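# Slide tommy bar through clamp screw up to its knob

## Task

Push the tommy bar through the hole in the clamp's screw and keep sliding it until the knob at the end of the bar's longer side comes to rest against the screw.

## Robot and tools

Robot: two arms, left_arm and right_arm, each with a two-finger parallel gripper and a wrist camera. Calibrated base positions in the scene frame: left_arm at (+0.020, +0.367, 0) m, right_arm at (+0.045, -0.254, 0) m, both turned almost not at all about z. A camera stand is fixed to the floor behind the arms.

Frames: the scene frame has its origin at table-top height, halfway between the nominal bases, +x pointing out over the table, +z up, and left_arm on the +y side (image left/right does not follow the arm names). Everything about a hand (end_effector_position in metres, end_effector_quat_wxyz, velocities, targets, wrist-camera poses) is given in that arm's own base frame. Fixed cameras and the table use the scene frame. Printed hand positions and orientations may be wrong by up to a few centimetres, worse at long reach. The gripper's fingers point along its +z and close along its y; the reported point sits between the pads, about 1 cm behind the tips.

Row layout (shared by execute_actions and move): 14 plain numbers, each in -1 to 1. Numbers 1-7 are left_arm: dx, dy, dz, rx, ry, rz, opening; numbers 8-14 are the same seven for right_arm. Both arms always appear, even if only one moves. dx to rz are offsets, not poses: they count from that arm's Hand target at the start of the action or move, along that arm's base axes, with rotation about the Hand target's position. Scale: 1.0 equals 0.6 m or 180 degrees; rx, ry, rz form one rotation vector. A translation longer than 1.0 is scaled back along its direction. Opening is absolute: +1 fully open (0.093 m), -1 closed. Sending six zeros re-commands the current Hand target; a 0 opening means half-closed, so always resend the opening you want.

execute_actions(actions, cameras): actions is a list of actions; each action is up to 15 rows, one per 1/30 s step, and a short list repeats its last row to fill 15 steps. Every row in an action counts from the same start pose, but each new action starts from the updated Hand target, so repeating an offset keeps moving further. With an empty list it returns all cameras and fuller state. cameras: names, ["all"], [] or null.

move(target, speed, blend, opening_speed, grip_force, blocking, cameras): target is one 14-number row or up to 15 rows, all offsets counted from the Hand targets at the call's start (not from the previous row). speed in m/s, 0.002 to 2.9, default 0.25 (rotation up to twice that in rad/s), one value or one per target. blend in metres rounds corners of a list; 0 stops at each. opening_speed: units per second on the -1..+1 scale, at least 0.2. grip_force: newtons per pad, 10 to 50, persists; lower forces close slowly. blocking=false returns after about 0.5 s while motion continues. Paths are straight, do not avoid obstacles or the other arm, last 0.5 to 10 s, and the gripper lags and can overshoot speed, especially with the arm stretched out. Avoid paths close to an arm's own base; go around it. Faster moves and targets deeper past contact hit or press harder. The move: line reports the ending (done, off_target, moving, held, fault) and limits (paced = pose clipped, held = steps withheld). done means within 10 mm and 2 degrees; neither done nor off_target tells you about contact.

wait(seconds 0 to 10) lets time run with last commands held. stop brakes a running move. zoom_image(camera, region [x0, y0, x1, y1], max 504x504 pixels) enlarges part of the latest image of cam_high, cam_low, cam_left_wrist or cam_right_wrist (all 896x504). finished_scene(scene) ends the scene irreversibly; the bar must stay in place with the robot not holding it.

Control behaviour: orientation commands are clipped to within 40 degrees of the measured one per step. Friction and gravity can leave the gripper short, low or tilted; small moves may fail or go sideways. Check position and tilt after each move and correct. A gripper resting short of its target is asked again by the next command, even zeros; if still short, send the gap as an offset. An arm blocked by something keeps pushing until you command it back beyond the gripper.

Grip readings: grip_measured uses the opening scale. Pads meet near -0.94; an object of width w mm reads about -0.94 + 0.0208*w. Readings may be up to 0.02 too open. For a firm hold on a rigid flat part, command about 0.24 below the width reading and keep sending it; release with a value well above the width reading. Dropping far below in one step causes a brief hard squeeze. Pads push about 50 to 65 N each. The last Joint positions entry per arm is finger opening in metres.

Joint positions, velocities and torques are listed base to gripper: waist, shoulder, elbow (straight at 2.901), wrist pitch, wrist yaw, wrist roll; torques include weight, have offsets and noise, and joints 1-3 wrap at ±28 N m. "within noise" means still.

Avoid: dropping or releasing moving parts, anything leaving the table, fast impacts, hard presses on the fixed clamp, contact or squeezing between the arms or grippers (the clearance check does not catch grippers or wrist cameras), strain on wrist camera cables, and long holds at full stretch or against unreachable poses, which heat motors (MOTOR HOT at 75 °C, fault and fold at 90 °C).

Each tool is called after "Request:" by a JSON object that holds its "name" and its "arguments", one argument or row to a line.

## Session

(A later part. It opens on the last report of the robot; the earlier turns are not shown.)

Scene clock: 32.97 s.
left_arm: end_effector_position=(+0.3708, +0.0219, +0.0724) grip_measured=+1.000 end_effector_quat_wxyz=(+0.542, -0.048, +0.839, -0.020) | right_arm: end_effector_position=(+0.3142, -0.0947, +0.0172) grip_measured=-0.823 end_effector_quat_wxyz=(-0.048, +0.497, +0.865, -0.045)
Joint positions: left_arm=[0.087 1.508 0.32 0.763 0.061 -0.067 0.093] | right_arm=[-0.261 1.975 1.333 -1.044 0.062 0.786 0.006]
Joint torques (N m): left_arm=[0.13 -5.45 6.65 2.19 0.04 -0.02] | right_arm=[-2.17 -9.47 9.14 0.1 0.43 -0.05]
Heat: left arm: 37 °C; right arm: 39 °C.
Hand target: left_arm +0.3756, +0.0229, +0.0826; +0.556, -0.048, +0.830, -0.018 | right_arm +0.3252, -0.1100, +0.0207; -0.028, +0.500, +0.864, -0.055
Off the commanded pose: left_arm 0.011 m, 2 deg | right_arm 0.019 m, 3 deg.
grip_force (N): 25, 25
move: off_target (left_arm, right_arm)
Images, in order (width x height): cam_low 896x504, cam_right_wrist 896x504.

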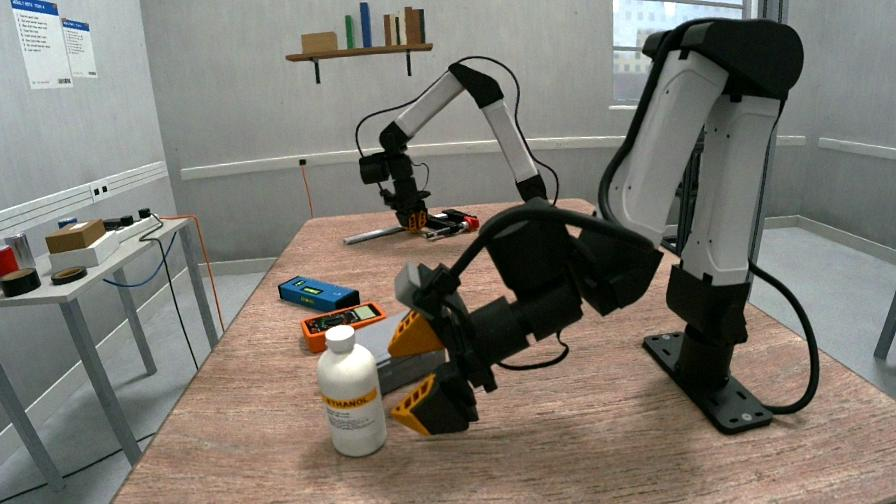

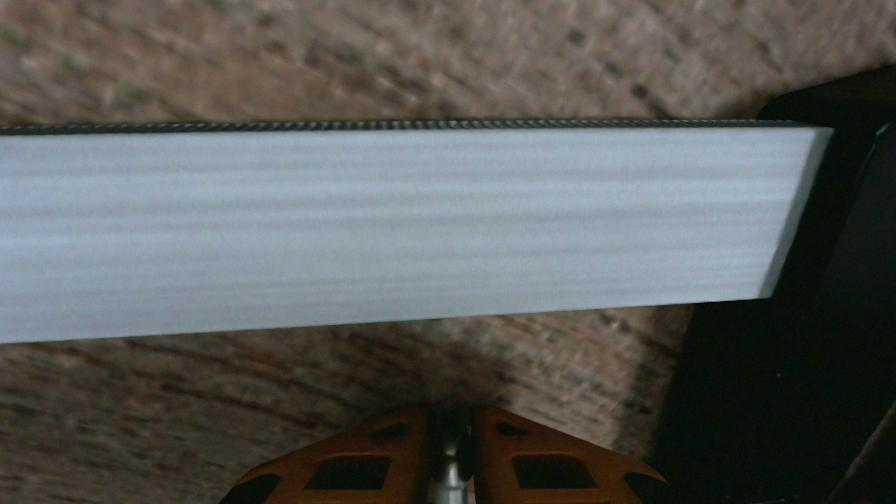

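Request:
{"name": "move", "arguments": {
  "target": [
    [0,0,0,0,0,0,1,-0.005,0.009,0,0,0,0,-1],
    [0,0,0,0,0,0,1,-0.005,0.009,0,0,0,0,-0.2],
    [0,0,0,0,0,0,1,-0.005,0.009,0.2,0,0,0,-0.2]
  ],
  "speed": 0.12,
  "opening_speed": 0.6,
  "cameras": ["cam_right_wrist","cam_low"]
}}

Request:
{"name": "zoom_image", "arguments": {
  "camera": "cam_low",
  "region": [400, 200, 480, 260]
}}

Scene clock: 40.70 s.
left_arm: end_effector_position=(+0.3708, +0.0219, +0.0724) grip_measured=+1.000 end_effector_quat_wxyz=(+0.542, -0.048, +0.839, -0.020) | right_arm: end_effector_position=(+0.3183, -0.1019, +0.1228) grip_measured=-0.202 end_effector_quat_wxyz=(-0.055, +0.496, +0.864, -0.063)
Joint positions: left_arm=[0.087 1.508 0.32 0.763 0.061 -0.067 0.093] | right_arm=[-0.263 1.938 1.707 -1.478 0.093 0.786 0.035]
Joint torques (N m): left_arm=[0.02 -5.26 6.57 2.2 0.01 -0.06] | right_arm=[-0.69 -14.61 8.55 -0.1 0.08 0.06]
Heat: left arm: 38 °C; right arm: 40 °C.
Hand target: left_arm +0.3756, +0.0229, +0.0826; +0.556, -0.048, +0.830, -0.018 | right_arm +0.3221, -0.1046, +0.1406; -0.029, +0.500, +0.864, -0.055
Off the commanded pose: left_arm 0.011 m, 2 deg | right_arm 0.018 m, 3 deg.
grip_force (N): 25, 25
move: off_target (left_arm, right_arm); target 2's new opening was sent with right_arm's hand 0.013 m and 3 deg from that target
Images, in order (width x height): cam_low 896x504, cam_right_wrist 896x504.

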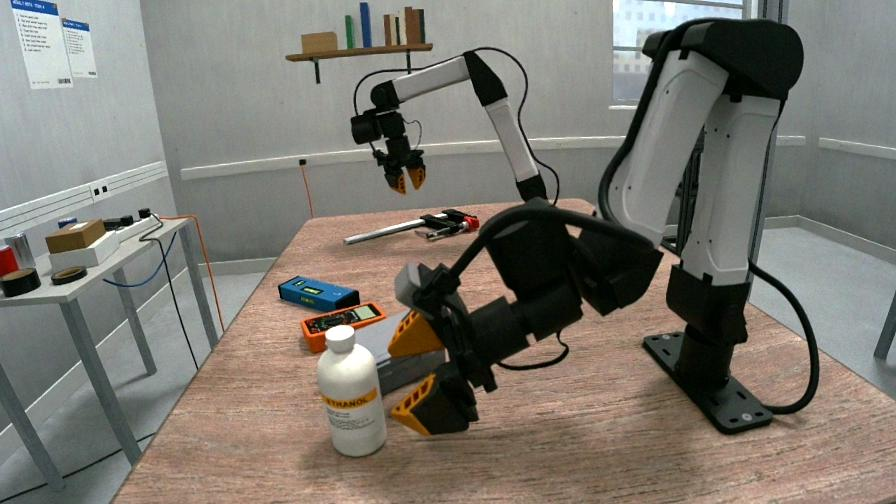

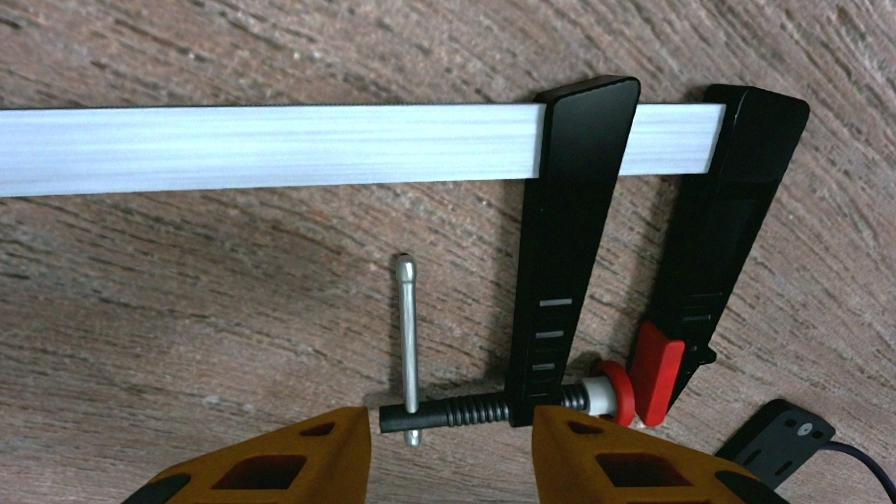

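Scaled by 6.300 from the camera's 896x504 image, which has a finer 1280x720 frame.

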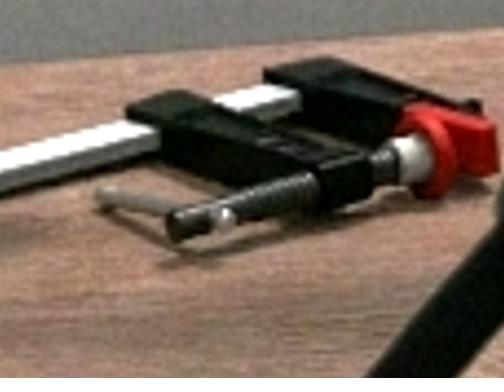

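Request:
{"name": "zoom_image", "arguments": {
  "camera": "cam_right_wrist",
  "region": [350, 360, 490, 470]
}}

Scaled by 3.600 from the camera's 896x504 image, which has a finer 1280x720 frame.

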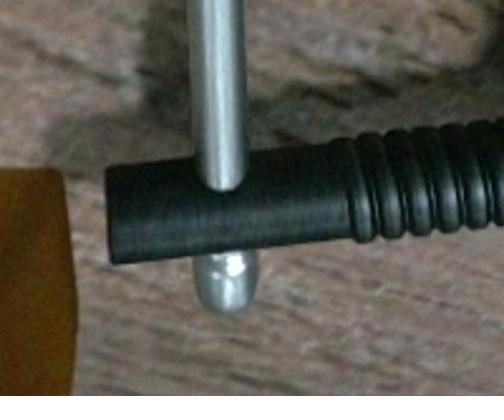

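Knob is seated.

Request:
{"name": "finished_scene", "arguments": {
  "scene": 2
}}

The scene is finished: the task was done.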